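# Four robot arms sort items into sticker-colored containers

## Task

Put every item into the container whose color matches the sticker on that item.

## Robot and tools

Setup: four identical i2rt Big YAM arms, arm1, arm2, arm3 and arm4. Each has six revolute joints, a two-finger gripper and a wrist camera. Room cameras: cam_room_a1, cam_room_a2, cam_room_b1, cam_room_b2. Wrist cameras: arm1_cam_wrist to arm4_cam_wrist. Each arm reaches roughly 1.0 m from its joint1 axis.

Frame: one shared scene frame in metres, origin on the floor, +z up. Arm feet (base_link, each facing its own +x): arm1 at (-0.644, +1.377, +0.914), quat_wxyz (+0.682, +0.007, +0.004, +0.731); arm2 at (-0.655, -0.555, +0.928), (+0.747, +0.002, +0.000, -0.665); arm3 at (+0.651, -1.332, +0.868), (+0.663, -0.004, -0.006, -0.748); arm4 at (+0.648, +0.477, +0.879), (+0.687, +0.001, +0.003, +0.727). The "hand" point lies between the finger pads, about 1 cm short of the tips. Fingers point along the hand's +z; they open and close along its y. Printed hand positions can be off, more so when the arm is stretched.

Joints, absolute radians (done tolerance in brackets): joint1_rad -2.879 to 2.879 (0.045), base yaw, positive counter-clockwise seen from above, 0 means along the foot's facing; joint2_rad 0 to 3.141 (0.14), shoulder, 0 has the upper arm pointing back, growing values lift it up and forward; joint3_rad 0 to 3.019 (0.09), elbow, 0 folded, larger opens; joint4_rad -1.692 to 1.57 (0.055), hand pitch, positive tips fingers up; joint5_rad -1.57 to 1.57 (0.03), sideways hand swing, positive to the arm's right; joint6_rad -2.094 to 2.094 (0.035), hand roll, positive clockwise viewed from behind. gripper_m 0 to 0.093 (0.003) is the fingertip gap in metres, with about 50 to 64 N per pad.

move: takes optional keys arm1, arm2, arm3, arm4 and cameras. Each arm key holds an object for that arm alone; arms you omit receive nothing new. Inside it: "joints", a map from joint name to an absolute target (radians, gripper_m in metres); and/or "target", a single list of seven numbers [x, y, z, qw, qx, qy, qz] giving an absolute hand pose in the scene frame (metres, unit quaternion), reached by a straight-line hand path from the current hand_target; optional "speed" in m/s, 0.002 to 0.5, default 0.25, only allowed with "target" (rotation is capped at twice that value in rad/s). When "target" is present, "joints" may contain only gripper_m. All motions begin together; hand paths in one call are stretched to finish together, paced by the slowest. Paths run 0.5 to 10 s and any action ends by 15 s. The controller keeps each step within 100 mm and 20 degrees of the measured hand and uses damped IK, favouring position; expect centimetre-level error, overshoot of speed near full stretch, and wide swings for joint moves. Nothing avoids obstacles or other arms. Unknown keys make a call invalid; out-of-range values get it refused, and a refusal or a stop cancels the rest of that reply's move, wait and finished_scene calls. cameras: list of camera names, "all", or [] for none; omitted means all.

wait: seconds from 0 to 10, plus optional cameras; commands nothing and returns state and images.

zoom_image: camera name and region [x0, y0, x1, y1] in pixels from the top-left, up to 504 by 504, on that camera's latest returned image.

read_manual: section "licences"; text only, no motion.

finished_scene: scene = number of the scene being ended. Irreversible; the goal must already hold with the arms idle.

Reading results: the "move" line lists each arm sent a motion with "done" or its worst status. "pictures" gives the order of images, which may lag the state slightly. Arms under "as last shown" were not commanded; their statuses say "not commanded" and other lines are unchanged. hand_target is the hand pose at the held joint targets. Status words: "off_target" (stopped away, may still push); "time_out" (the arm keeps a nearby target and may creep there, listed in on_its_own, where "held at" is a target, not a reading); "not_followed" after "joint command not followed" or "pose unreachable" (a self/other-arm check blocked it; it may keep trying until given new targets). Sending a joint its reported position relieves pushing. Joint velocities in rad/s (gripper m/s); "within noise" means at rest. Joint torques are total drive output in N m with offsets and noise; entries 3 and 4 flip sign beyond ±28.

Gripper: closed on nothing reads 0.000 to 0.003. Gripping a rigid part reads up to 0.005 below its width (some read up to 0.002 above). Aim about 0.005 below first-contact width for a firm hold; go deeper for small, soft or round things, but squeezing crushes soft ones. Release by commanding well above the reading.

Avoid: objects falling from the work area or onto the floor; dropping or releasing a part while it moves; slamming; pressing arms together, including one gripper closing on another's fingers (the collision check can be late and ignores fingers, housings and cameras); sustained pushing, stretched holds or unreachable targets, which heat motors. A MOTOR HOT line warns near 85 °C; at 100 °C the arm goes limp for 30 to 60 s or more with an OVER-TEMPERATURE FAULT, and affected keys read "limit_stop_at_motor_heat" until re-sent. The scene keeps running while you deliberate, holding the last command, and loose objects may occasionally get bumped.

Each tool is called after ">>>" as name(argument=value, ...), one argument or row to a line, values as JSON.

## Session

>>> move(
  arm1={"joints":{"joint1_rad":1.6,"joint2_rad":1.115,"joint3_rad":1.19,"joint4_rad":-0.99,"joint5_rad":0,"joint6_rad":0,"gripper_m":0.092}},
  arm2={"joints":{"joint1_rad":-1.686,"joint2_rad":1.115,"joint3_rad":1.19,"joint4_rad":-0.99,"joint5_rad":0,"joint6_rad":0,"gripper_m":0.092}},
  arm3={"joints":{"joint1_rad":1.6,"joint2_rad":1.115,"joint3_rad":1.19,"joint4_rad":-0.99,"joint5_rad":0,"joint6_rad":0,"gripper_m":0.092}},
  arm4={"joints":{"joint1_rad":-1.6,"joint2_rad":1.115,"joint3_rad":1.19,"joint4_rad":-0.99,"joint5_rad":0,"joint6_rad":0,"gripper_m":0.092}},
  cameras=["arm1_cam_wrist","arm2_cam_wrist","arm3_cam_wrist","arm4_cam_wrist","cam_room_b1","cam_room_b2"],
)

Scene clock: 1.93 s.
Joint torques (N m): arm1=[-1.79 -6.71 14.42 1.69 0.05 -0.05] | arm2=[0.91 -10.23 13.34 2.09 -0.04 -0.08] | arm3=[1.44 -10.05 10.41 1.46 0.11 -0.1] | arm4=[0.73 -10.46 10.61 1.33 0.04 0.17]
Motor temperatures (°C): arm1=[20 23 29 23 21 21 21] | arm2=[23 24 27 22 22 20 23] | arm3=[24 23 24 23 24 23 23] | arm4=[21 21 24 22 24 21 24]
Heat: arm1: hottest joint3_rad 29 °C; arm2: hottest joint3_rad 27 °C; arm3: hottest joint1_rad 24 °C; arm4: hottest joint3_rad 24 °C.
move: arm1 done; arm2 done; arm3 done; arm4 done
Joint velocities: within noise
arm1.joint_positions: joint1_rad=+1.599 joint2_rad=+1.126 joint3_rad=+1.159 joint4_rad=-1.003 joint5_rad=-0.002 joint6_rad=+0.007 gripper_m=+0.09206
arm1.joint_status: all done
arm1.hand: x=-1.0779 y=+1.3339 z=+1.2321 quat_wxyz=(+0.015, +0.952, +0.044, -0.303) (m; scene frame)
arm1.hand_target: x=-1.0833 y=+1.3332 z=+1.2550 quat_wxyz=(+0.014, +0.943, +0.047, -0.329) (m; scene frame)
arm1.hand_status: not commanded
arm2.joint_positions: joint1_rad=-1.688 joint2_rad=+1.123 joint3_rad=+1.171 joint4_rad=-0.994 joint5_rad=+0.000 joint6_rad=+0.015 gripper_m=+0.09209
arm2.joint_status: all done
arm2.hand: x=-1.1001 y=-0.5555 z=+1.2474 quat_wxyz=(+0.000, -0.952, +0.007, +0.306) (m; scene frame)
arm2.hand_target: x=-1.1027 y=-0.5566 z=+1.2615 quat_wxyz=(+0.001, -0.947, -0.001, +0.321) (m; scene frame)
arm2.hand_status: not commanded
arm3.joint_positions: joint1_rad=+1.595 joint2_rad=+1.128 joint3_rad=+1.183 joint4_rad=-0.998 joint5_rad=-0.002 joint6_rad=+0.006 gripper_m=+0.09206
arm3.joint_status: all done
arm3.hand: x=+1.0953 y=-1.3705 z=+1.1922 quat_wxyz=(-0.309, -0.046, -0.950, +0.020) (m; scene frame)
arm3.hand_target: x=+1.0955 y=-1.3684 z=+1.2025 quat_wxyz=(-0.322, -0.041, -0.946, +0.021) (m; scene frame)
arm3.hand_status: not commanded
arm4.joint_positions: joint1_rad=-1.603 joint2_rad=+1.131 joint3_rad=+1.170 joint4_rad=-1.000 joint5_rad=+0.001 joint6_rad=-0.012 gripper_m=+0.09212
arm4.joint_status: all done
arm4.hand: x=+1.0938 y=+0.4886 z=+1.1925 quat_wxyz=(-0.298, +0.018, -0.954, +0.000) (m; scene frame)
arm4.hand_target: x=+1.0964 y=+0.4902 z=+1.2112 quat_wxyz=(-0.320, +0.014, -0.947, -0.003) (m; scene frame)
arm4.hand_status: not commanded
pictures: arm1_cam_wrist, arm2_cam_wrist, arm3_cam_wrist, arm4_cam_wrist, cam_room_b1, cam_room_b2
Images, in order (width x height): arm1_cam_wrist 672x504, arm2_cam_wrist 672x504, arm3_cam_wrist 672x504, arm4_cam_wrist 672x504, cam_room_b1 672x504, cam_room_b2 672x504.

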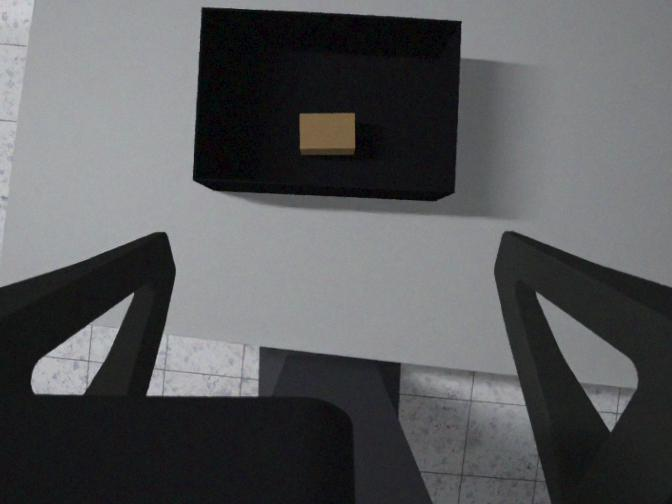

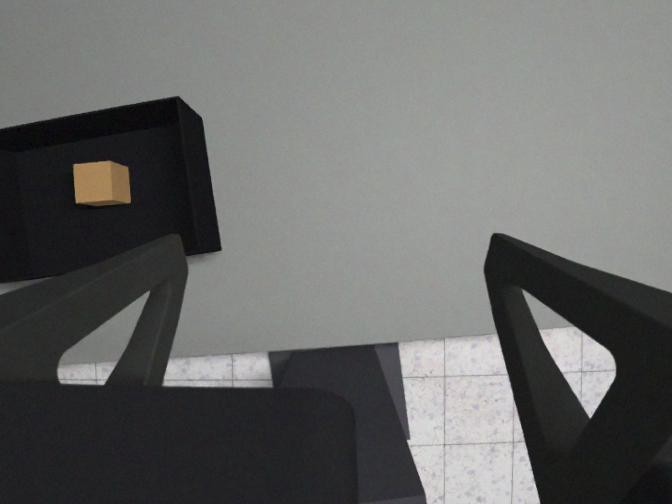

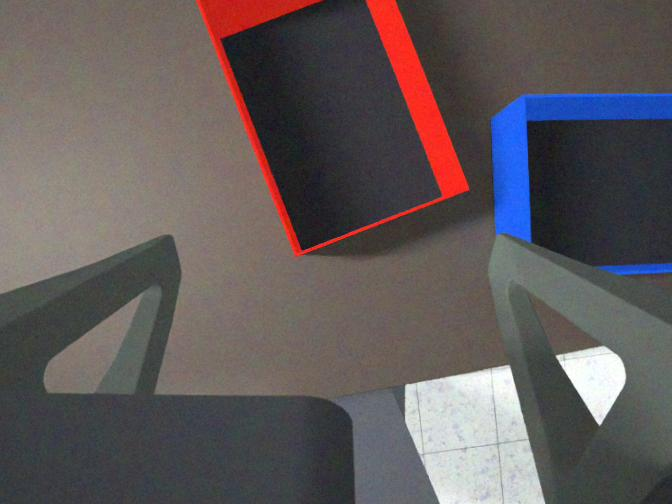

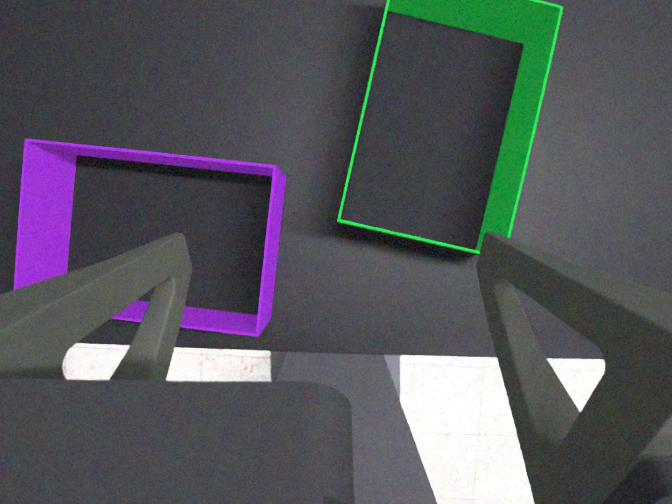

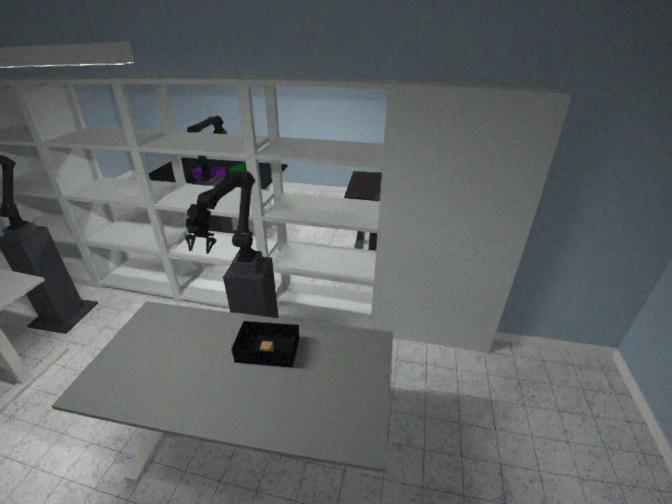

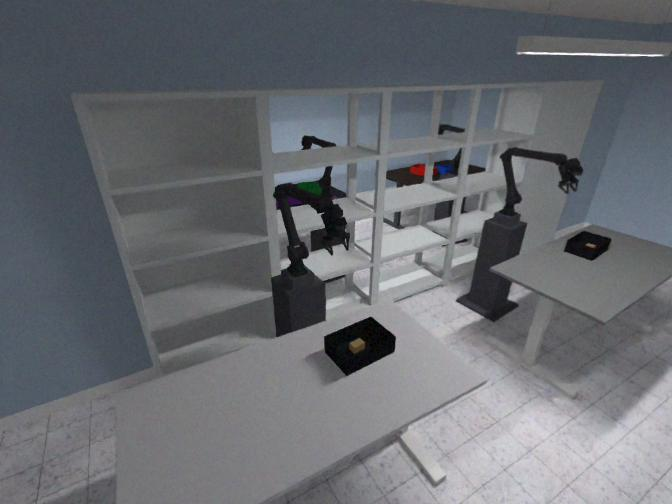

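>>> zoom_image(
  camera="cam_room_b2",
  region=[318, 312, 402, 375],
)

>>> zoom_image(
  camera="cam_room_b1",
  region=[226, 315, 306, 375],
)

>>> zoom_image(
  camera="cam_room_b2",
  region=[560, 226, 616, 268],
)

>>> move(
  arm1={"joints":{"joint1_rad":1.597,"joint2_rad":1.876,"joint3_rad":1.262,"joint4_rad":-0.730,"joint6_rad":0}},
  arm2={"joints":{"joint1_rad":-1.111,"joint2_rad":1.981,"joint3_rad":1.430,"joint4_rad":-0.759,"joint6_rad":0.49}},
  arm3={"joints":{"joint2_rad":0.668,"joint3_rad":0.761,"joint4_rad":-1.14}},
  arm4={"joints":{"joint2_rad":0.668,"joint3_rad":0.761,"joint4_rad":-1.14}},
  cameras=[],
)

>>> move(
  arm1={"target":[-1.224,1.3255,0.805,-0.0055,-0.9931,-0.0520,0.1044],"speed":0.2},
  arm2={"target":[-1.178,-0.902,0.82,-0.0046,-0.9908,-0.0346,0.1304],"speed":0.2},
  arm4={"joints":{"joint1_rad":0.886}},
  cameras=["arm1_cam_wrist","arm2_cam_wrist"],
)

Scaled by 6.000.

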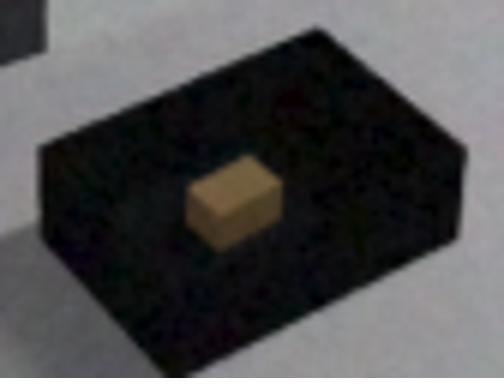

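Scaled by 6.300.

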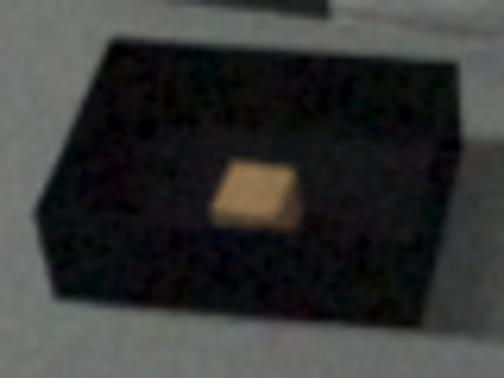

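Scaled by 9.000.

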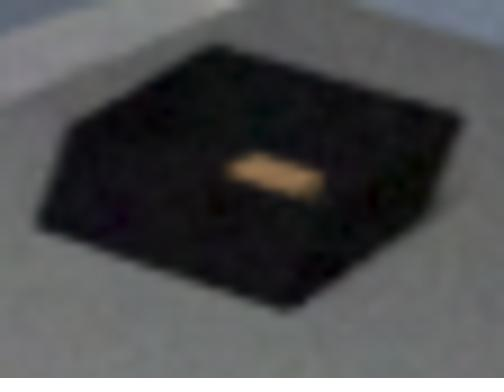

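Scene clock: 49.83 s.
Joint torques (N m): arm1=[-2.02 -15.27 10.89 1.14 0.09 -0.03] | arm2=[0.62 -21.6 10.24 1.09 0.05 0.21] | arm3=[1.67 -1.2 9.29 0.92 0.11 -0.11] | arm4=[1.03 -1.44 9.21 0.65 0.06 0.17]
Motor temperatures (°C): arm1=[20 23 37 23 21 21 21] | arm2=[23 24 32 22 22 20 23] | arm3=[24 23 28 23 24 23 23] | arm4=[21 22 30 22 24 21 24]
Heat: arm1: hottest joint3_rad 37 °C; arm2: hottest joint3_rad 32 °C; arm3: hottest joint3_rad 28 °C; arm4: hottest joint3_rad 30 °C.
move: arm1 done; arm2 done; arm3 done; arm4 done
Joint velocities: within noise
arm1.joint_positions: joint1_rad=+1.599 joint2_rad=+1.892 joint3_rad=+1.240 joint4_rad=-0.740 joint5_rad=-0.002 joint6_rad=+0.007 gripper_m=+0.09206
arm1.joint_status: all done
arm1.hand: x=-1.1941 y=+1.3239 z=+0.9170 quat_wxyz=(+0.004, +0.994, +0.045, -0.097) (m; scene frame)
arm1.hand_target: x=-1.2088 y=+1.3239 z=+0.9343 quat_wxyz=(+0.004, +0.992, +0.047, -0.121) (m; scene frame)
arm1.hand_status: not commanded
arm2.joint_positions: joint1_rad=-1.110 joint2_rad=+1.986 joint3_rad=+1.421 joint4_rad=-0.757 joint5_rad=+0.000 joint6_rad=+0.475 gripper_m=+0.09209
arm2.joint_status: all done
arm2.hand: x=-1.1746 y=-0.8935 z=+0.9328 quat_wxyz=(-0.061, -0.991, -0.051, +0.106) (m; scene frame)
arm2.hand_target: x=-1.1783 y=-0.8953 z=+0.9391 quat_wxyz=(-0.065, -0.991, -0.043, +0.111) (m; scene frame)
arm2.hand_status: not commanded
arm3.joint_positions: joint1_rad=+1.595 joint2_rad=+0.666 joint3_rad=+0.766 joint4_rad=-1.137 joint5_rad=-0.002 joint6_rad=+0.006 gripper_m=+0.09206
arm3.joint_status: all done
arm3.hand: x=+0.9205 y=-1.3546 z=+1.1126 quat_wxyz=(-0.264, -0.047, -0.963, +0.018) (m; scene frame)
arm3.hand_target: x=+0.9194 y=-1.3535 z=+1.1092 quat_wxyz=(-0.260, -0.042, -0.965, +0.019) (m; scene frame)
arm3.hand_status: not commanded
arm4.joint_positions: joint1_rad=-1.603 joint2_rad=+0.667 joint3_rad=+0.759 joint4_rad=-1.133 joint5_rad=+0.001 joint6_rad=-0.012 gripper_m=+0.09212
arm4.joint_status: all done
arm4.hand: x=+0.9198 y=+0.4842 z=+1.1190 quat_wxyz=(-0.260, +0.018, -0.966, +0.000) (m; scene frame)
arm4.hand_target: x=+0.9187 y=+0.4851 z=+1.1187 quat_wxyz=(-0.256, +0.014, -0.966, -0.002) (m; scene frame)
arm4.hand_status: not commanded
pictures: none
No camera images: "cameras" was empty.

Scene clock: 52.00 s.
Joint torques (N m): arm1=[-2.37 -16.15 10.44 0.98 -0.08 -0.04] | arm2=[1.14 -20.95 8.46 1.78 0.33 0.22] | arm3=[1.55 -1.14 9.28 0.96 0.12 -0.11] | arm4=[0.79 -1.61 9.31 0.53 0.13 0.13]
Motor temperatures (°C): arm1=[20 24 36 23 21 21 21] | arm2=[23 24 32 22 22 20 23] | arm3=[24 23 28 23 24 23 23] | arm4=[21 22 31 22 24 21 24]
Heat: arm1: hottest joint3_rad 36 °C; arm2: hottest joint3_rad 32 °C; arm3: hottest joint3_rad 28 °C; arm4: hottest joint3_rad 31 °C.
move: arm1 off_target; arm2 done; arm4 done
Joint velocities: within noise
arm1.joint_positions: joint1_rad=+1.599 joint2_rad=+2.144 joint3_rad=+1.242 joint4_rad=-0.531 joint5_rad=-0.005 joint6_rad=-0.007 gripper_m=+0.09206
arm1.joint_status: not commanded
arm1.hand: x=-1.1975 y=+1.3235 z=+0.7909 quat_wxyz=(+0.004, +0.996, +0.052, -0.076) (m; scene frame)
arm1.hand_target: x=-1.2231 y=+1.3257 z=+0.8059 quat_wxyz=(+0.005, +0.993, +0.052, -0.105) (m; scene frame)
arm1.hand_status: off_target (0.030 m and 3.3 deg from the pose sent, 0.116 m and 1.2 deg at the start)
arm2.joint_positions: joint1_rad=-1.069 joint2_rad=+2.178 joint3_rad=+1.421 joint4_rad=-0.587 joint5_rad=+0.131 joint6_rad=+0.524 gripper_m=+0.09209
arm2.joint_status: not commanded
arm2.hand: x=-1.1783 y=-0.8996 z=+0.8286 quat_wxyz=(-0.005, -0.991, -0.040, +0.129) (m; scene frame)
arm2.hand_target: x=-1.1779 y=-0.9019 z=+0.8202 quat_wxyz=(-0.005, -0.991, -0.035, +0.130) (m; scene frame)
arm2.hand_status: done (0.009 m and 0.6 deg from the pose sent, 0.113 m and 7.3 deg at the start)
arm3: as last shown
arm4.joint_positions: joint1_rad=+0.884 joint2_rad=+0.667 joint3_rad=+0.759 joint4_rad=-1.133 joint5_rad=-0.001 joint6_rad=-0.011 gripper_m=+0.09212
arm4.joint_status: all done
arm4.hand: x=+0.4304 y=+0.6380 z=+1.1208 quat_wxyz=(-0.080, +0.919, -0.295, -0.250) (m; scene frame)
arm4.hand_target: x=+0.4310 y=+0.6371 z=+1.1205 quat_wxyz=(-0.078, +0.918, -0.299, -0.248) (m; scene frame)
arm4.hand_status: not commanded
pictures: arm1_cam_wrist, arm2_cam_wrist
Images, in order (width x height): arm1_cam_wrist 672x504, arm2_cam_wrist 672x504.

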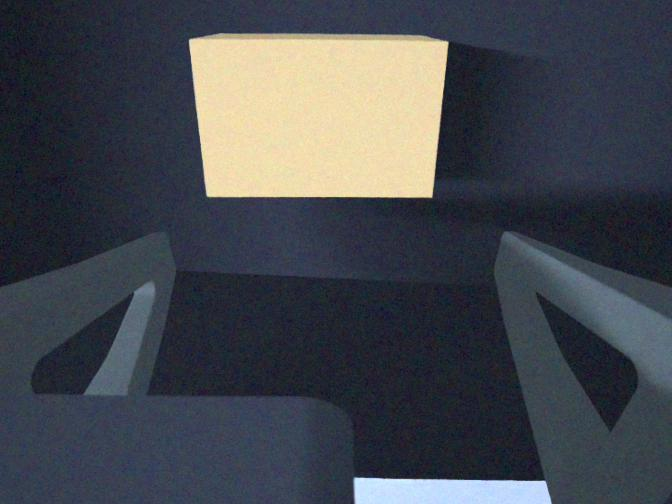

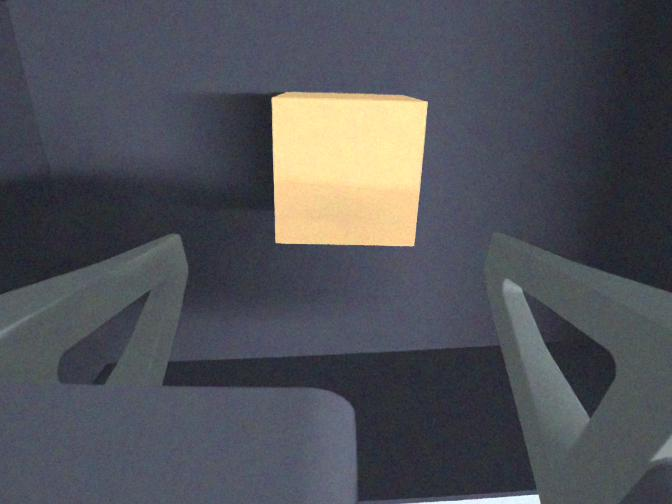

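>>> move(
  arm1={"target":[-1.240,1.3215,0.795,-0.0055,-0.9931,-0.0520,0.1044],"speed":0.2},
  arm2={"target":[-1.187,-0.895,0.785,-0.0046,-0.9908,-0.0346,0.1304],"speed":0.2},
  cameras=["arm1_cam_wrist","arm2_cam_wrist"],
)

Scene clock: 64.10 s.
Joint torques (N m): arm1=[-2.26 -15.44 10.59 0.75 -0.02 -0.02] | arm2=[0.26 -20.07 9.24 1.76 0.14 0.03] | arm3=[1.73 -1.26 9.28 0.94 0.12 -0.11] | arm4=[1.08 -1.14 9.35 0.7 0.12 0.16]
Motor temperatures (°C): arm1=[20 25 35 23 21 21 21] | arm2=[23 25 33 22 22 20 23] | arm3=[24 23 28 23 24 23 23] | arm4=[21 22 32 22 24 21 24]
Heat: arm1: hottest joint3_rad 35 °C; arm2: hottest joint3_rad 33 °C; arm3: hottest joint3_rad 28 °C; arm4: hottest joint3_rad 32 °C.
move: arm1 off_target; arm2 off_target
Joint velocities: within noise
arm1.joint_positions: joint1_rad=+1.599 joint2_rad=+2.172 joint3_rad=+1.301 joint4_rad=-0.531 joint5_rad=-0.005 joint6_rad=-0.007 gripper_m=+0.09206
arm1.joint_status: not commanded
arm1.hand: x=-1.2220 y=+1.3212 z=+0.7926 quat_wxyz=(+0.005, +0.994, +0.052, -0.091) (m; scene frame)
arm1.hand_target: x=-1.2394 y=+1.3216 z=+0.7954 quat_wxyz=(+0.005, +0.993, +0.052, -0.104) (m; scene frame)
arm1.hand_status: off_target (0.018 m and 1.5 deg from the pose sent, 0.043 m and 3.3 deg at the start)
arm2.joint_positions: joint1_rad=-1.073 joint2_rad=+2.239 joint3_rad=+1.421 joint4_rad=-0.529 joint5_rad=+0.131 joint6_rad=+0.524 gripper_m=+0.09209
arm2.joint_status: not commanded
arm2.hand: x=-1.1789 y=-0.8964 z=+0.7949 quat_wxyz=(-0.004, -0.991, -0.038, +0.128) (m; scene frame)
arm2.hand_target: x=-1.1867 y=-0.8947 z=+0.7852 quat_wxyz=(-0.005, -0.991, -0.035, +0.130) (m; scene frame)
arm2.hand_status: off_target (0.013 m and 0.5 deg from the pose sent, 0.045 m and 0.6 deg at the start)
arm3, arm4: as last shown
pictures: arm1_cam_wrist, arm2_cam_wrist
Images, in order (width x height): arm1_cam_wrist 672x504, arm2_cam_wrist 672x504.

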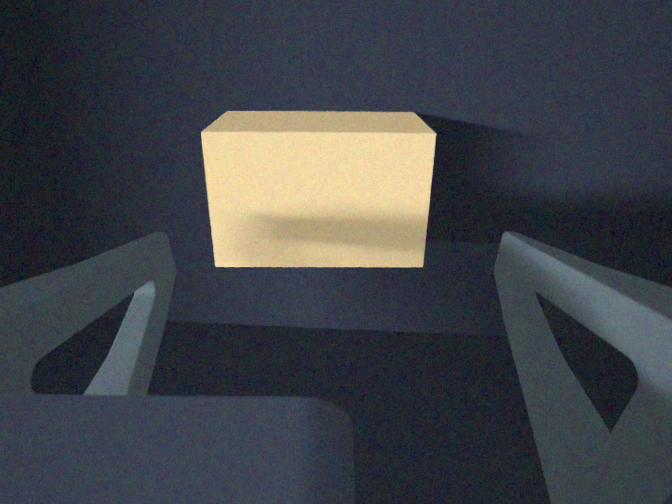

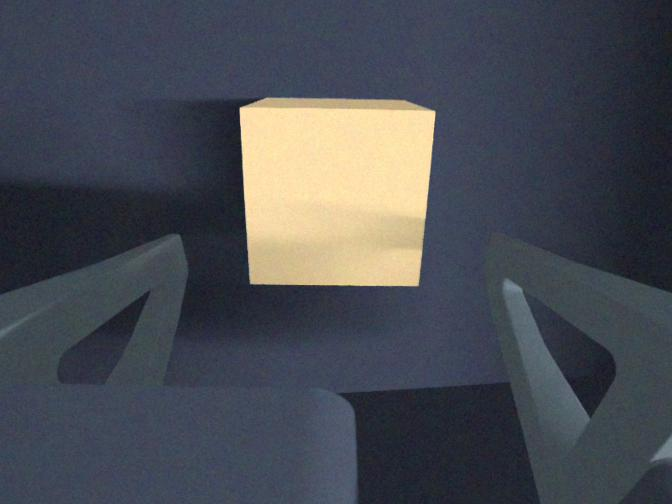

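>>> move(
  arm1={"target":[-1.229,1.3185,0.728,-0.0055,-0.9931,-0.0520,0.1044],"speed":0.15},
  arm2={"target":[-1.185,-0.8945,0.725,-0.0046,-0.9908,-0.0346,0.1304],"speed":0.15},
  cameras=["arm1_cam_wrist","arm2_cam_wrist"],
)

>>> move(
  arm1={"joints":{"gripper_m":0.065}},
  arm2={"joints":{"gripper_m":0.046}},
  cameras=["arm1_cam_wrist","arm2_cam_wrist"],
)

>>> move(
  arm1={"target":[-1.205,1.320,0.99,-0.0055,-0.9931,-0.0520,0.1044],"speed":0.35},
  arm2={"target":[-1.165,-0.890,0.99,-0.0046,-0.9908,-0.0346,0.1304],"speed":0.35},
  cameras=["arm1_cam_wrist","arm2_cam_wrist","cam_room_b1","cam_room_b2"],
)

>>> zoom_image(
  camera="cam_room_b1",
  region=[200, 230, 340, 340],
)

>>> zoom_image(
  camera="cam_room_b2",
  region=[300, 220, 440, 340],
)

Scene clock: 80.00 s.
Joint torques (N m): arm1=[-1.03 -14.92 8.1 1.16 0.05 0.07] | arm2=[0.38 -19.66 9.37 1.65 0.23 0.02] | arm3=[1.61 -1.32 9.25 0.94 0.11 -0.1] | arm4=[1.32 -1.38 9.36 0.62 0.14 0.12]
Motor temperatures (°C): arm1=[20 25 35 23 21 21 21] | arm2=[23 26 33 22 22 20 23] | arm3=[24 23 28 23 24 23 23] | arm4=[21 22 34 22 24 21 24]
Heat: arm1: hottest joint3_rad 35 °C; arm2: hottest joint3_rad 33 °C; arm3: hottest joint3_rad 28 °C; arm4: hottest joint3_rad 34 °C.
move: arm1 done; arm2 off_target
Joint velocities: within noise
arm1.joint_positions: joint1_rad=+1.598 joint2_rad=+2.293 joint3_rad=+1.303 joint4_rad=-0.402 joint5_rad=-0.006 joint6_rad=-0.005 gripper_m=+0.09203
arm1.joint_status: not commanded
arm1.hand: x=-1.2202 y=+1.3223 z=+0.7314 quat_wxyz=(+0.005, +0.994, +0.051, -0.097) (m; scene frame)
arm1.hand_target: x=-1.2287 y=+1.3185 z=+0.7281 quat_wxyz=(+0.006, +0.993, +0.052, -0.104) (m; scene frame)
arm1.hand_status: done (0.010 m and 0.9 deg from the pose sent, 0.065 m and 1.5 deg at the start)
arm2.joint_positions: joint1_rad=-1.075 joint2_rad=+2.345 joint3_rad=+1.429 joint4_rad=-0.428 joint5_rad=+0.129 joint6_rad=+0.527 gripper_m=+0.09207
arm2.joint_status: not commanded
arm2.hand: x=-1.1771 y=-0.8940 z=+0.7387 quat_wxyz=(-0.005, -0.991, -0.035, +0.129) (m; scene frame)
arm2.hand_target: x=-1.1843 y=-0.8942 z=+0.7253 quat_wxyz=(-0.005, -0.991, -0.035, +0.130) (m; scene frame)
arm2.hand_status: off_target (0.016 m and 0.2 deg from the pose sent, 0.070 m and 0.5 deg at the start)
arm3, arm4: as last shown
pictures: arm1_cam_wrist, arm2_cam_wrist
Images, in order (width x height): arm1_cam_wrist 672x504, arm2_cam_wrist 672x504.

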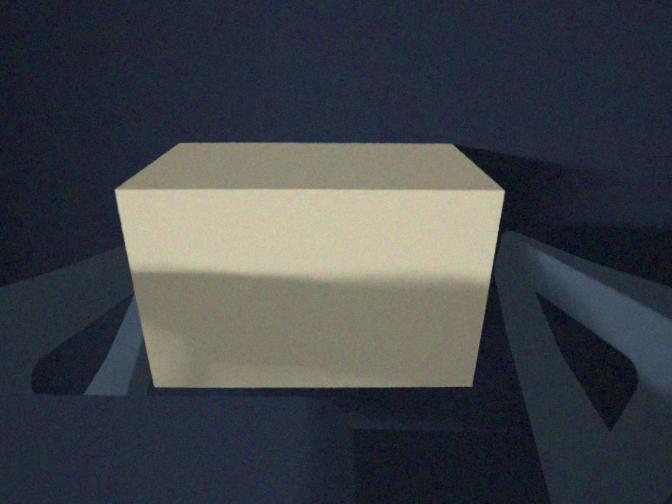

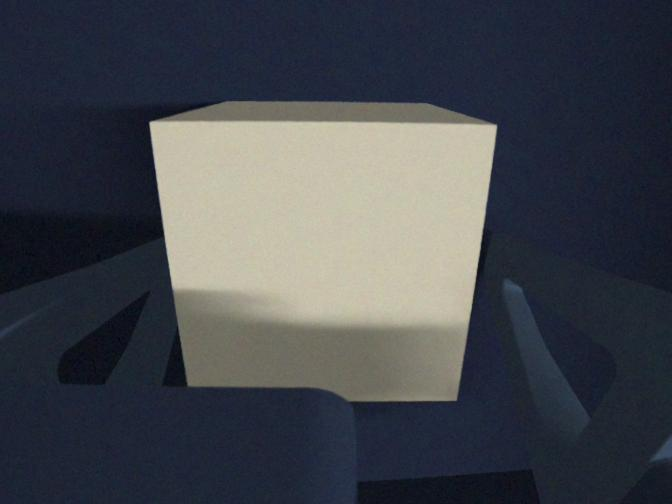

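Scene clock: 80.60 s.
Joint torques (N m): arm1=[-1.55 -14.8 7.97 1.22 0.1 0.02] | arm2=[0.32 -19.55 9.4 1.62 0.23 0.02] | arm3=[1.73 -1.32 9.28 0.95 0.11 -0.1] | arm4=[0.91 -2.08 9.33 0.55 0.15 0.15]
Motor temperatures (°C): arm1=[20 25 35 23 21 21 21] | arm2=[23 26 33 22 22 20 23] | arm3=[24 23 28 23 24 23 23] | arm4=[21 22 34 22 24 21 24]
Heat: arm1: hottest joint3_rad 35 °C; arm2: hottest joint3_rad 33 °C; arm3: hottest joint3_rad 28 °C; arm4: hottest joint3_rad 34 °C.
move: arm1 off_target; arm2 off_target
Joint velocities: within noise
arm1.joint_positions: joint1_rad=+1.598 joint2_rad=+2.293 joint3_rad=+1.303 joint4_rad=-0.402 joint5_rad=-0.006 joint6_rad=-0.005 gripper_m=+0.06877
arm1.joint_status: gripper_m off_target (ended at +0.06880, target +0.06500)
arm1.hand: x=-1.2202 y=+1.3222 z=+0.7314 quat_wxyz=(+0.006, +0.994, +0.051, -0.097) (m; scene frame)
arm1.hand_target: x=-1.2287 y=+1.3185 z=+0.7281 quat_wxyz=(+0.006, +0.993, +0.052, -0.104) (m; scene frame)
arm1.hand_status: not commanded
arm2.joint_positions: joint1_rad=-1.075 joint2_rad=+2.345 joint3_rad=+1.429 joint4_rad=-0.428 joint5_rad=+0.129 joint6_rad=+0.527 gripper_m=+0.05285
arm2.joint_status: gripper_m off_target (ended at +0.05288, target +0.04600)
arm2.hand: x=-1.1771 y=-0.8940 z=+0.7387 quat_wxyz=(-0.005, -0.991, -0.035, +0.129) (m; scene frame)
arm2.hand_target: x=-1.1843 y=-0.8942 z=+0.7253 quat_wxyz=(-0.005, -0.991, -0.035, +0.130) (m; scene frame)
arm2.hand_status: not commanded
arm3, arm4: as last shown
pictures: arm1_cam_wrist, arm2_cam_wrist
Images, in order (width x height): arm1_cam_wrist 672x504, arm2_cam_wrist 672x504.

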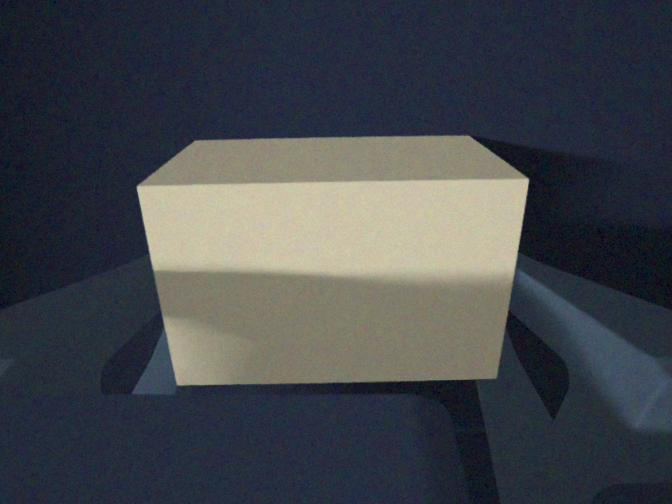

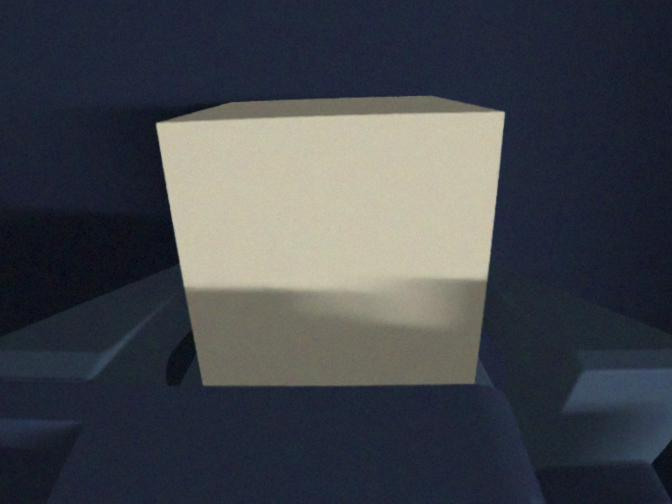

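Scene clock: 82.07 s.
Joint torques (N m): arm1=[-1.67 -13.16 13.52 0.34 0.09 0.04] | arm2=[1.26 -19.31 13.53 0.57 0.33 0.15] | arm3=[1.55 -1.26 9.28 0.94 0.12 -0.11] | arm4=[1.14 -1.38 9.18 0.54 0.14 0.14]
Motor temperatures (°C): arm1=[20 25 35 23 21 21 21] | arm2=[23 26 33 22 22 20 23] | arm3=[24 23 28 23 24 23 23] | arm4=[21 22 34 22 24 21 24]
Heat: arm1: hottest joint3_rad 35 °C; arm2: hottest joint3_rad 33 °C; arm3: hottest joint3_rad 28 °C; arm4: hottest joint3_rad 34 °C.
move: arm1 off_target; arm2 off_target
Joint velocities: within noise
arm1.joint_positions: joint1_rad=+1.598 joint2_rad=+1.811 joint3_rad=+1.289 joint4_rad=-0.894 joint5_rad=-0.006 joint6_rad=-0.005 gripper_m=+0.06877
arm1.joint_status: not commanded
arm1.hand: x=-1.1871 y=+1.3244 z=+0.9710 quat_wxyz=(+0.005, +0.995, +0.051, -0.085) (m; scene frame)
arm1.hand_target: x=-1.2041 y=+1.3201 z=+0.9902 quat_wxyz=(+0.006, +0.993, +0.052, -0.105) (m; scene frame)
arm1.hand_status: off_target (0.026 m and 2.3 deg from the pose sent, 0.259 m and 0.9 deg at the start)
arm2.joint_positions: joint1_rad=-1.075 joint2_rad=+1.892 joint3_rad=+1.409 joint4_rad=-0.884 joint5_rad=+0.130 joint6_rad=+0.527 gripper_m=+0.05285
arm2.joint_status: not commanded
arm2.hand: x=-1.1541 y=-0.8781 z=+0.9778 quat_wxyz=(+0.001, -0.992, -0.036, +0.119) (m; scene frame)
arm2.hand_target: x=-1.1643 y=-0.8897 z=+0.9902 quat_wxyz=(-0.005, -0.991, -0.035, +0.131) (m; scene frame)
arm2.hand_status: off_target (0.020 m and 1.4 deg from the pose sent, 0.251 m and 0.2 deg at the start)
arm3, arm4: as last shown
pictures: arm1_cam_wrist, arm2_cam_wrist, cam_room_b1, cam_room_b2
Images, in order (width x height): arm1_cam_wrist 672x504, arm2_cam_wrist 672x504, cam_room_b1 672x504, cam_room_b2 672x504.

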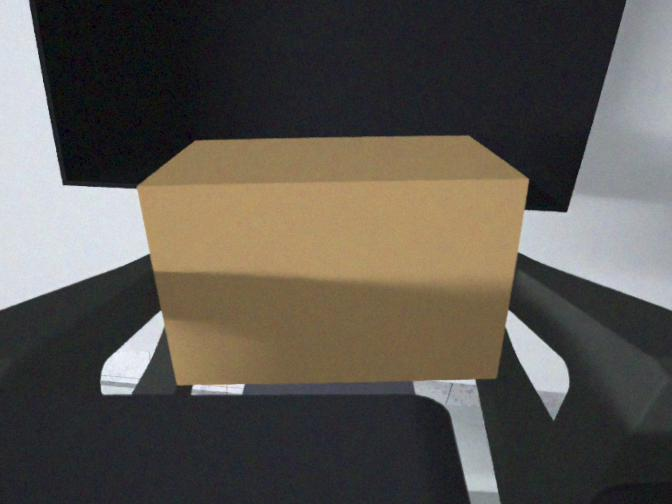

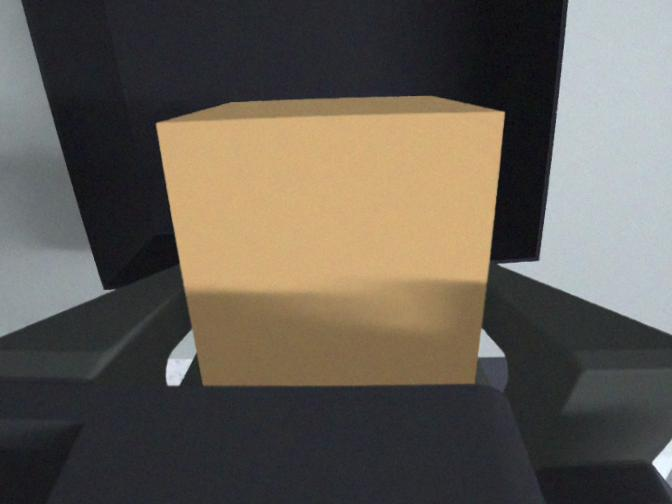

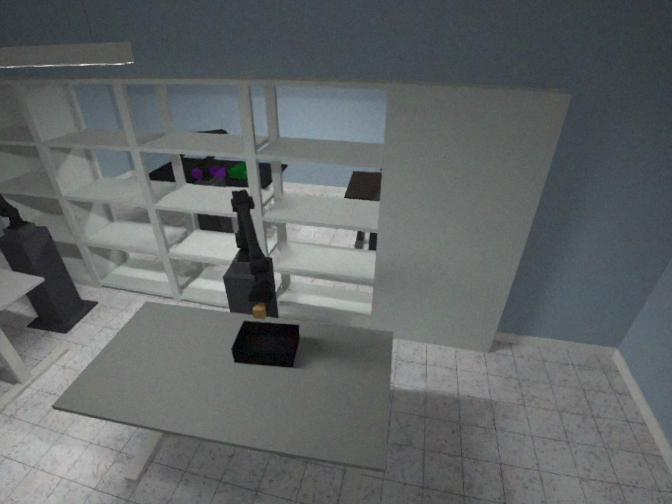

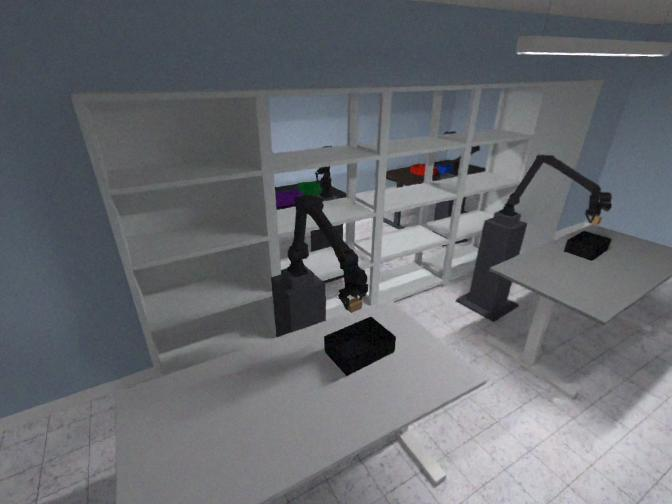

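Scaled by 3.600.

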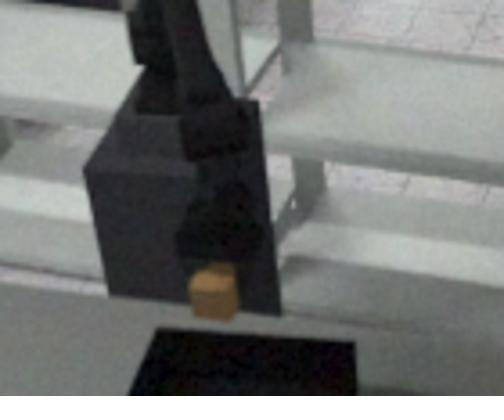

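Scaled by 3.600.

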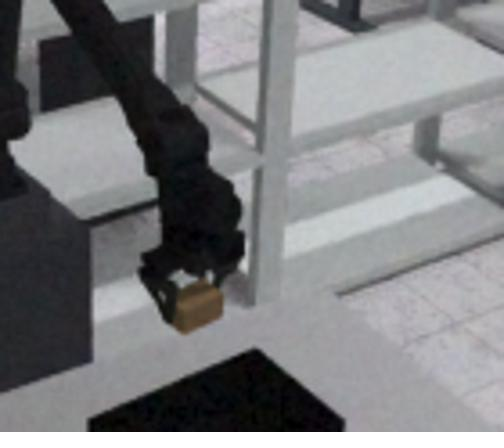

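>>> move(
  arm1={"joints":{"joint4_rad":0.30}},
  arm2={"joints":{"joint4_rad":0.30}},
  cameras=["cam_room_b1","cam_room_b2"],
)

>>> zoom_image(
  camera="cam_room_b1",
  region=[200, 200, 340, 340],
)

>>> zoom_image(
  camera="cam_room_b2",
  region=[300, 200, 440, 340],
)

Scene clock: 91.07 s.
Joint torques (N m): arm1=[-1.38 -15.27 15.15 2.7 0.06 0.06] | arm2=[1.38 -20.89 14.83 3.62 0.2 0.1] | arm3=[1.61 -1.26 9.25 0.96 0.12 -0.11] | arm4=[0.85 -1.61 9.26 0.65 0.13 0.15]
Motor temperatures (°C): arm1=[20 25 36 23 21 21 21] | arm2=[23 26 35 22 22 20 23] | arm3=[24 23 28 23 24 23 23] | arm4=[21 22 34 22 24 21 24]
Heat: arm1: hottest joint3_rad 36 °C; arm2: hottest joint3_rad 35 °C; arm3: hottest joint3_rad 28 °C; arm4: hottest joint3_rad 34 °C.
move: arm1 done; arm2 done
Joint velocities: within noise
arm1.joint_positions: joint1_rad=+1.598 joint2_rad=+1.811 joint3_rad=+1.289 joint4_rad=+0.277 joint5_rad=-0.006 joint6_rad=-0.005 gripper_m=+0.06877
arm1.joint_status: all done
arm1.hand: x=-1.3842 y=+1.3048 z=+1.1571 quat_wxyz=(+0.029, +0.783, +0.043, -0.620) (m; scene frame)
arm1.hand_target: x=-1.3948 y=+1.3000 z=+1.1920 quat_wxyz=(+0.032, +0.759, +0.042, -0.648) (m; scene frame)
arm1.hand_status: not commanded
arm2.joint_positions: joint1_rad=-1.075 joint2_rad=+1.892 joint3_rad=+1.409 joint4_rad=+0.274 joint5_rad=+0.130 joint6_rad=+0.527 gripper_m=+0.05285
arm2.joint_status: all done
arm2.hand: x=-1.3097 y=-0.9878 z=+1.1658 quat_wxyz=(-0.295, -0.777, +0.007, +0.556) (m; scene frame)
arm2.hand_target: x=-1.3166 y=-0.9987 z=+1.1919 quat_wxyz=(-0.312, -0.757, +0.011, +0.574) (m; scene frame)
arm2.hand_status: not commanded
arm3, arm4: as last shown
pictures: cam_room_b1, cam_room_b2
Images, in order (width x height): cam_room_b1 672x504, cam_room_b2 672x504.

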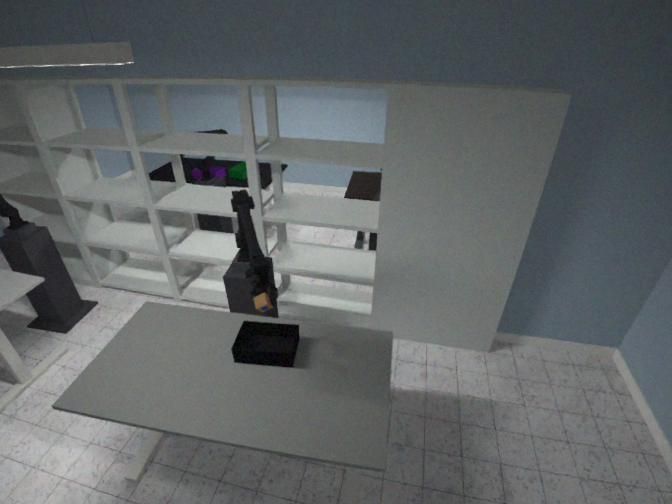

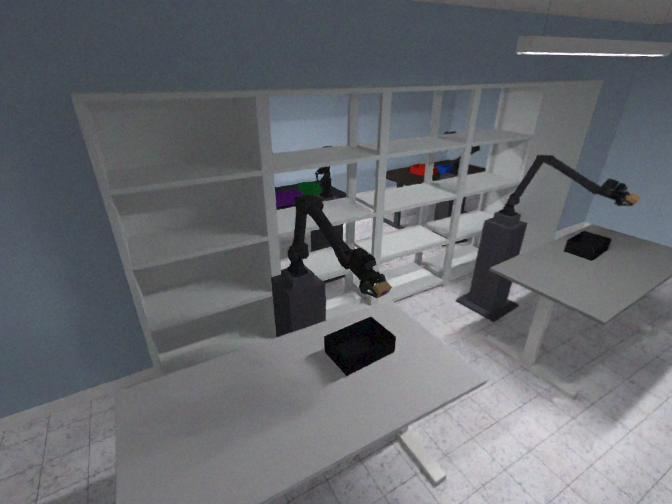

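Scaled by 3.600.

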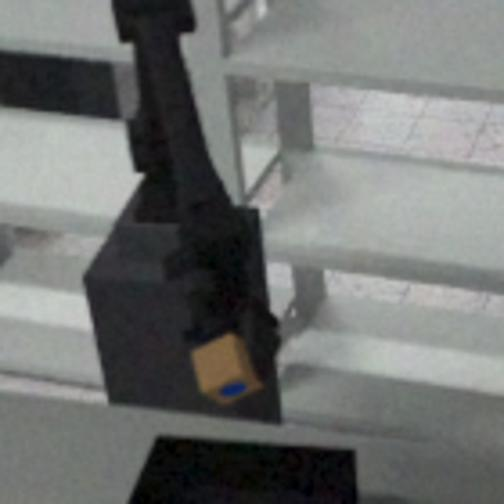

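Scaled by 3.600.

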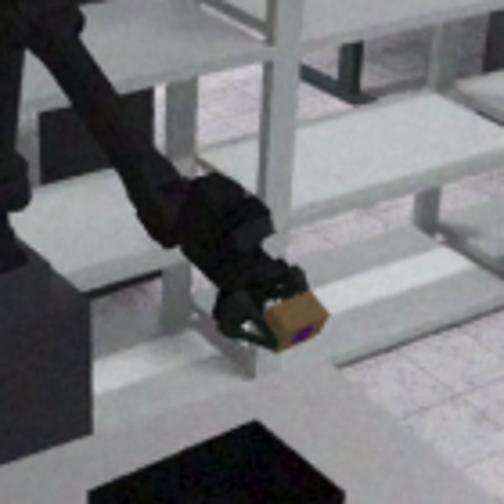

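>>> move(
  arm1={"joints":{"joint1_rad":-2.243,"joint2_rad":0.795,"joint3_rad":0.860,"joint4_rad":-1.374,"joint5_rad":0,"joint6_rad":0}},
  arm2={"joints":{"joint1_rad":0.918,"joint2_rad":0.795,"joint3_rad":0.860,"joint4_rad":-1.374,"joint5_rad":0,"joint6_rad":0}},
  arm3={"joints":{"joint1_rad":-1.97}},
  cameras=[],
)

>>> move(
  arm1={"target":[-0.008,0.945,1.075,0.1082,0.2921,0.9497,-0.0333],"speed":0.4},
  arm2={"target":[-0.008,-0.942,1.085,0.1258,0.2641,0.9556,-0.0348],"speed":0.4},
  cameras=["arm1_cam_wrist","arm2_cam_wrist"],
)

>>> move(
  arm1={"target":[-0.008,0.945,0.975,0.1082,0.2921,0.9497,-0.0333],"speed":0.12},
  arm2={"target":[-0.010,-0.940,0.972,0.1258,0.2641,0.9556,-0.0348],"speed":0.12},
  cameras=["arm1_cam_wrist","arm2_cam_wrist"],
)

Scene clock: 105.87 s.
Joint torques (N m): arm1=[-2.43 -1.32 11.23 0.59 -0.05 0.1] | arm2=[0.97 -3.84 10.39 0.85 0.15 -0.06] | arm3=[0.56 -1.38 9.26 0.92 -0.06 -0.1] | arm4=[1.2 -1.44 9.28 0.66 0.13 0.16]
Motor temperatures (°C): arm1=[20 26 37 23 21 21 22] | arm2=[23 27 36 22 22 20 24] | arm3=[24 23 28 23 24 23 23] | arm4=[21 22 35 22 24 21 24]
Heat: arm1: hottest joint3_rad 37 °C; arm2: hottest joint3_rad 36 °C; arm3: hottest joint3_rad 28 °C; arm4: hottest joint3_rad 35 °C.
move: arm1 done; arm2 done; arm3 done
Joint velocities: within noise
arm1.joint_positions: joint1_rad=-2.237 joint2_rad=+0.806 joint3_rad=+0.858 joint4_rad=-1.365 joint5_rad=+0.002 joint6_rad=-0.004 gripper_m=+0.06890
arm1.joint_status: all done
arm1.hand: x=-0.4317 y=+1.2339 z=+1.1435 quat_wxyz=(-0.115, -0.290, -0.949, +0.040) (m; scene frame)
arm1.hand_target: x=-0.4345 y=+1.2345 z=+1.1463 quat_wxyz=(-0.117, -0.294, -0.948, +0.040) (m; scene frame)
arm1.hand_status: not commanded
arm2.joint_positions: joint1_rad=+0.914 joint2_rad=+0.797 joint3_rad=+0.869 joint4_rad=-1.362 joint5_rad=-0.004 joint6_rad=+0.012 gripper_m=+0.05284
arm2.joint_status: all done
arm2.hand: x=-0.4368 y=-0.6867 z=+1.1684 quat_wxyz=(-0.136, -0.269, -0.953, +0.033) (m; scene frame)
arm2.hand_target: x=-0.4409 y=-0.6841 z=+1.1639 quat_wxyz=(-0.126, -0.263, -0.956, +0.033) (m; scene frame)
arm2.hand_status: not commanded
arm3.joint_positions: joint1_rad=-1.960 joint2_rad=+0.666 joint3_rad=+0.766 joint4_rad=-1.137 joint5_rad=+0.002 joint6_rad=+0.005 gripper_m=+0.09206
arm3.joint_status: all done
arm3.hand: x=+0.4144 y=-1.1953 z=+1.1098 quat_wxyz=(+0.061, -0.933, +0.248, +0.253) (m; scene frame)
arm3.hand_target: x=+0.4166 y=-1.1938 z=+1.1064 quat_wxyz=(+0.060, -0.934, +0.250, +0.248) (m; scene frame)
arm3.hand_status: not commanded
arm4: as last shown
pictures: none
No camera images: "cameras" was empty.

Scene clock: 108.23 s.
Joint torques (N m): arm1=[-1.32 -20.66 16.69 0.57 -0.06 0.04] | arm2=[0.97 -23.77 16.43 0.72 0.14 -0.03] | arm3=[0.5 -1.38 9.22 0.9 -0.06 -0.1] | arm4=[0.67 -1.14 9.24 0.68 0.13 0.16]
Motor temperatures (°C): arm1=[20 26 38 23 21 21 22] | arm2=[23 27 36 22 22 20 24] | arm3=[24 23 28 23 24 23 23] | arm4=[21 22 35 22 24 21 24]
Heat: arm1: hottest joint3_rad 38 °C; arm2: hottest joint3_rad 36 °C; arm3: hottest joint3_rad 28 °C; arm4: hottest joint3_rad 35 °C.
move: arm1 off_target; arm2 off_target
Joint velocities: within noise
arm1.joint_positions: joint1_rad=-2.237 joint2_rad=+2.303 joint3_rad=+2.361 joint4_rad=-1.438 joint5_rad=-0.005 joint6_rad=-0.004 gripper_m=+0.06889
arm1.joint_status: not commanded
arm1.hand: x=-0.0184 y=+0.9534 z=+1.0509 quat_wxyz=(-0.084, -0.291, -0.953, +0.027) (m; scene frame)
arm1.hand_target: x=-0.0092 y=+0.9460 z=+1.0750 quat_wxyz=(-0.109, -0.292, -0.950, +0.033) (m; scene frame)
arm1.hand_status: off_target (0.028 m and 2.9 deg from the pose sent, 0.517 m and 1.1 deg at the start)
arm2.joint_positions: joint1_rad=+0.914 joint2_rad=+2.204 joint3_rad=+2.177 joint4_rad=-1.309 joint5_rad=+0.001 joint6_rad=+0.012 gripper_m=+0.05284
arm2.joint_status: not commanded
arm2.hand: x=-0.0209 y=-0.9362 z=+1.0745 quat_wxyz=(-0.114, -0.270, -0.956, +0.029) (m; scene frame)
arm2.hand_target: x=-0.0088 y=-0.9415 z=+1.0852 quat_wxyz=(-0.127, -0.264, -0.955, +0.035) (m; scene frame)
arm2.hand_status: off_target (0.018 m and 1.7 deg from the pose sent, 0.506 m and 1.4 deg at the start)
arm3, arm4: as last shown
pictures: arm1_cam_wrist, arm2_cam_wrist
Images, in order (width x height): arm1_cam_wrist 672x504, arm2_cam_wrist 672x504.

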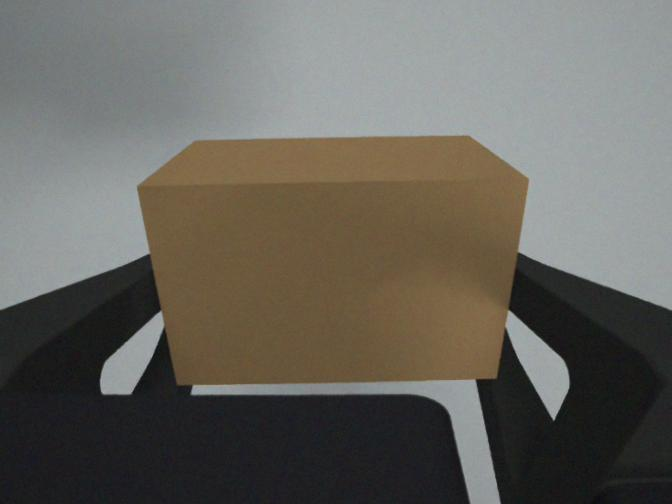

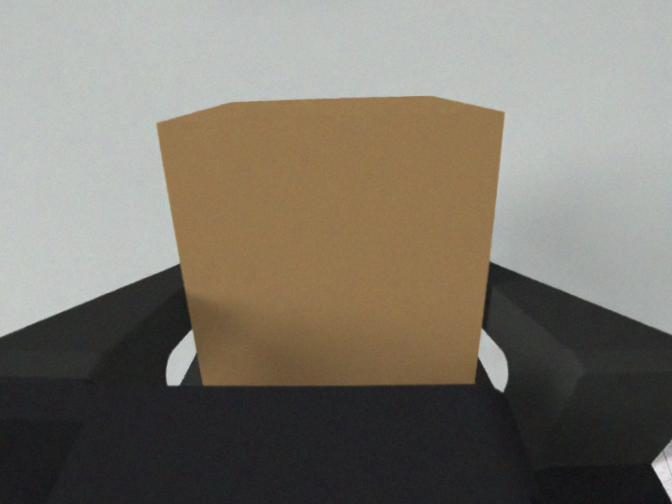

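Scene clock: 109.73 s.
Joint torques (N m): arm1=[-2.32 -19.55 8.96 1.68 0.01 0.09] | arm2=[1.14 -21.89 9.83 1.96 0.05 -0.03] | arm3=[0.56 -1.38 9.28 0.95 -0.05 -0.1] | arm4=[1.08 -1.49 9.26 0.66 0.11 0.16]
Motor temperatures (°C): arm1=[20 26 37 23 21 21 22] | arm2=[23 27 36 22 22 20 24] | arm3=[24 23 28 23 24 23 23] | arm4=[21 22 35 22 24 21 24]
Heat: arm1: hottest joint3_rad 37 °C; arm2: hottest joint3_rad 36 °C; arm3: hottest joint3_rad 28 °C; arm4: hottest joint3_rad 35 °C.
move: arm1 off_target; arm2 off_target
Joint velocities: within noise
arm1.joint_positions: joint1_rad=-2.237 joint2_rad=+2.299 joint3_rad=+2.213 joint4_rad=-1.220 joint5_rad=-0.008 joint6_rad=-0.004 gripper_m=+0.06890
arm1.joint_status: not commanded
arm1.hand: x=-0.0058 y=+0.9446 z=+1.0005 quat_wxyz=(-0.119, -0.289, -0.949, +0.037) (m; scene frame)
arm1.hand_target: x=-0.0086 y=+0.9453 z=+0.9753 quat_wxyz=(-0.108, -0.292, -0.950, +0.033) (m; scene frame)
arm1.hand_status: off_target (0.026 m and 1.4 deg from the pose sent, 0.077 m and 2.9 deg at the start)
arm2.joint_positions: joint1_rad=+0.915 joint2_rad=+2.220 joint3_rad=+2.024 joint4_rad=-1.069 joint5_rad=+0.003 joint6_rad=+0.011 gripper_m=+0.05284
arm2.joint_status: not commanded
arm2.hand: x=-0.0089 y=-0.9432 z=+1.0103 quat_wxyz=(-0.147, -0.269, -0.951, +0.039) (m; scene frame)
arm2.hand_target: x=-0.0115 y=-0.9393 z=+0.9728 quat_wxyz=(-0.126, -0.264, -0.956, +0.035) (m; scene frame)
arm2.hand_status: off_target (0.038 m and 2.6 deg from the pose sent, 0.103 m and 1.7 deg at the start)
arm3: as last shown
arm4.joint_positions: joint1_rad=+0.884 joint2_rad=+0.667 joint3_rad=+0.759 joint4_rad=-1.133 joint5_rad=-0.001 joint6_rad=-0.011 gripper_m=+0.09212
arm4.joint_status: not commanded
arm4.hand: x=+0.4304 y=+0.6380 z=+1.1208 quat_wxyz=(-0.080, +0.919, -0.295, -0.250) (m; scene frame)
arm4.hand_target: x=+0.4310 y=+0.6371 z=+1.1205 quat_wxyz=(-0.078, +0.918, -0.299, -0.248) (m; scene frame)
arm4.hand_status: not commanded
pictures: arm1_cam_wrist, arm2_cam_wrist
Images, in order (width x height): arm1_cam_wrist 672x504, arm2_cam_wrist 672x504.

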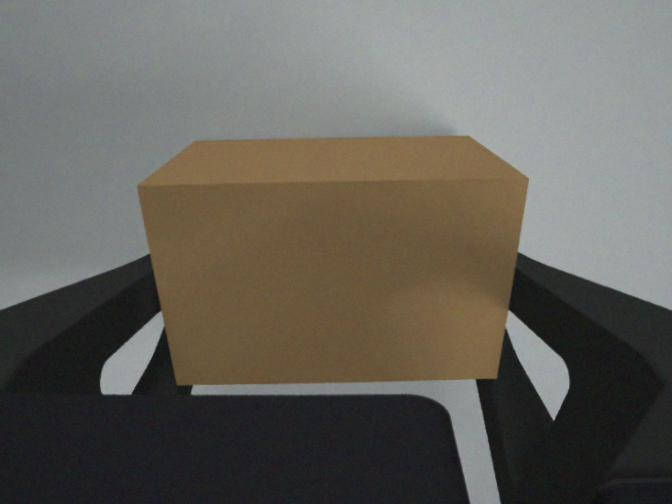

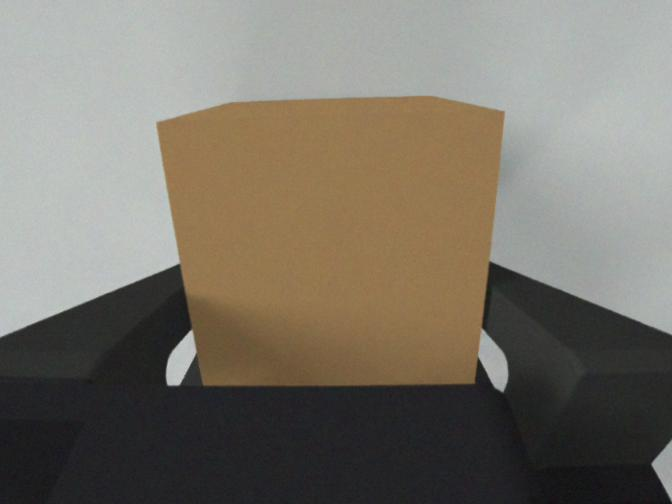

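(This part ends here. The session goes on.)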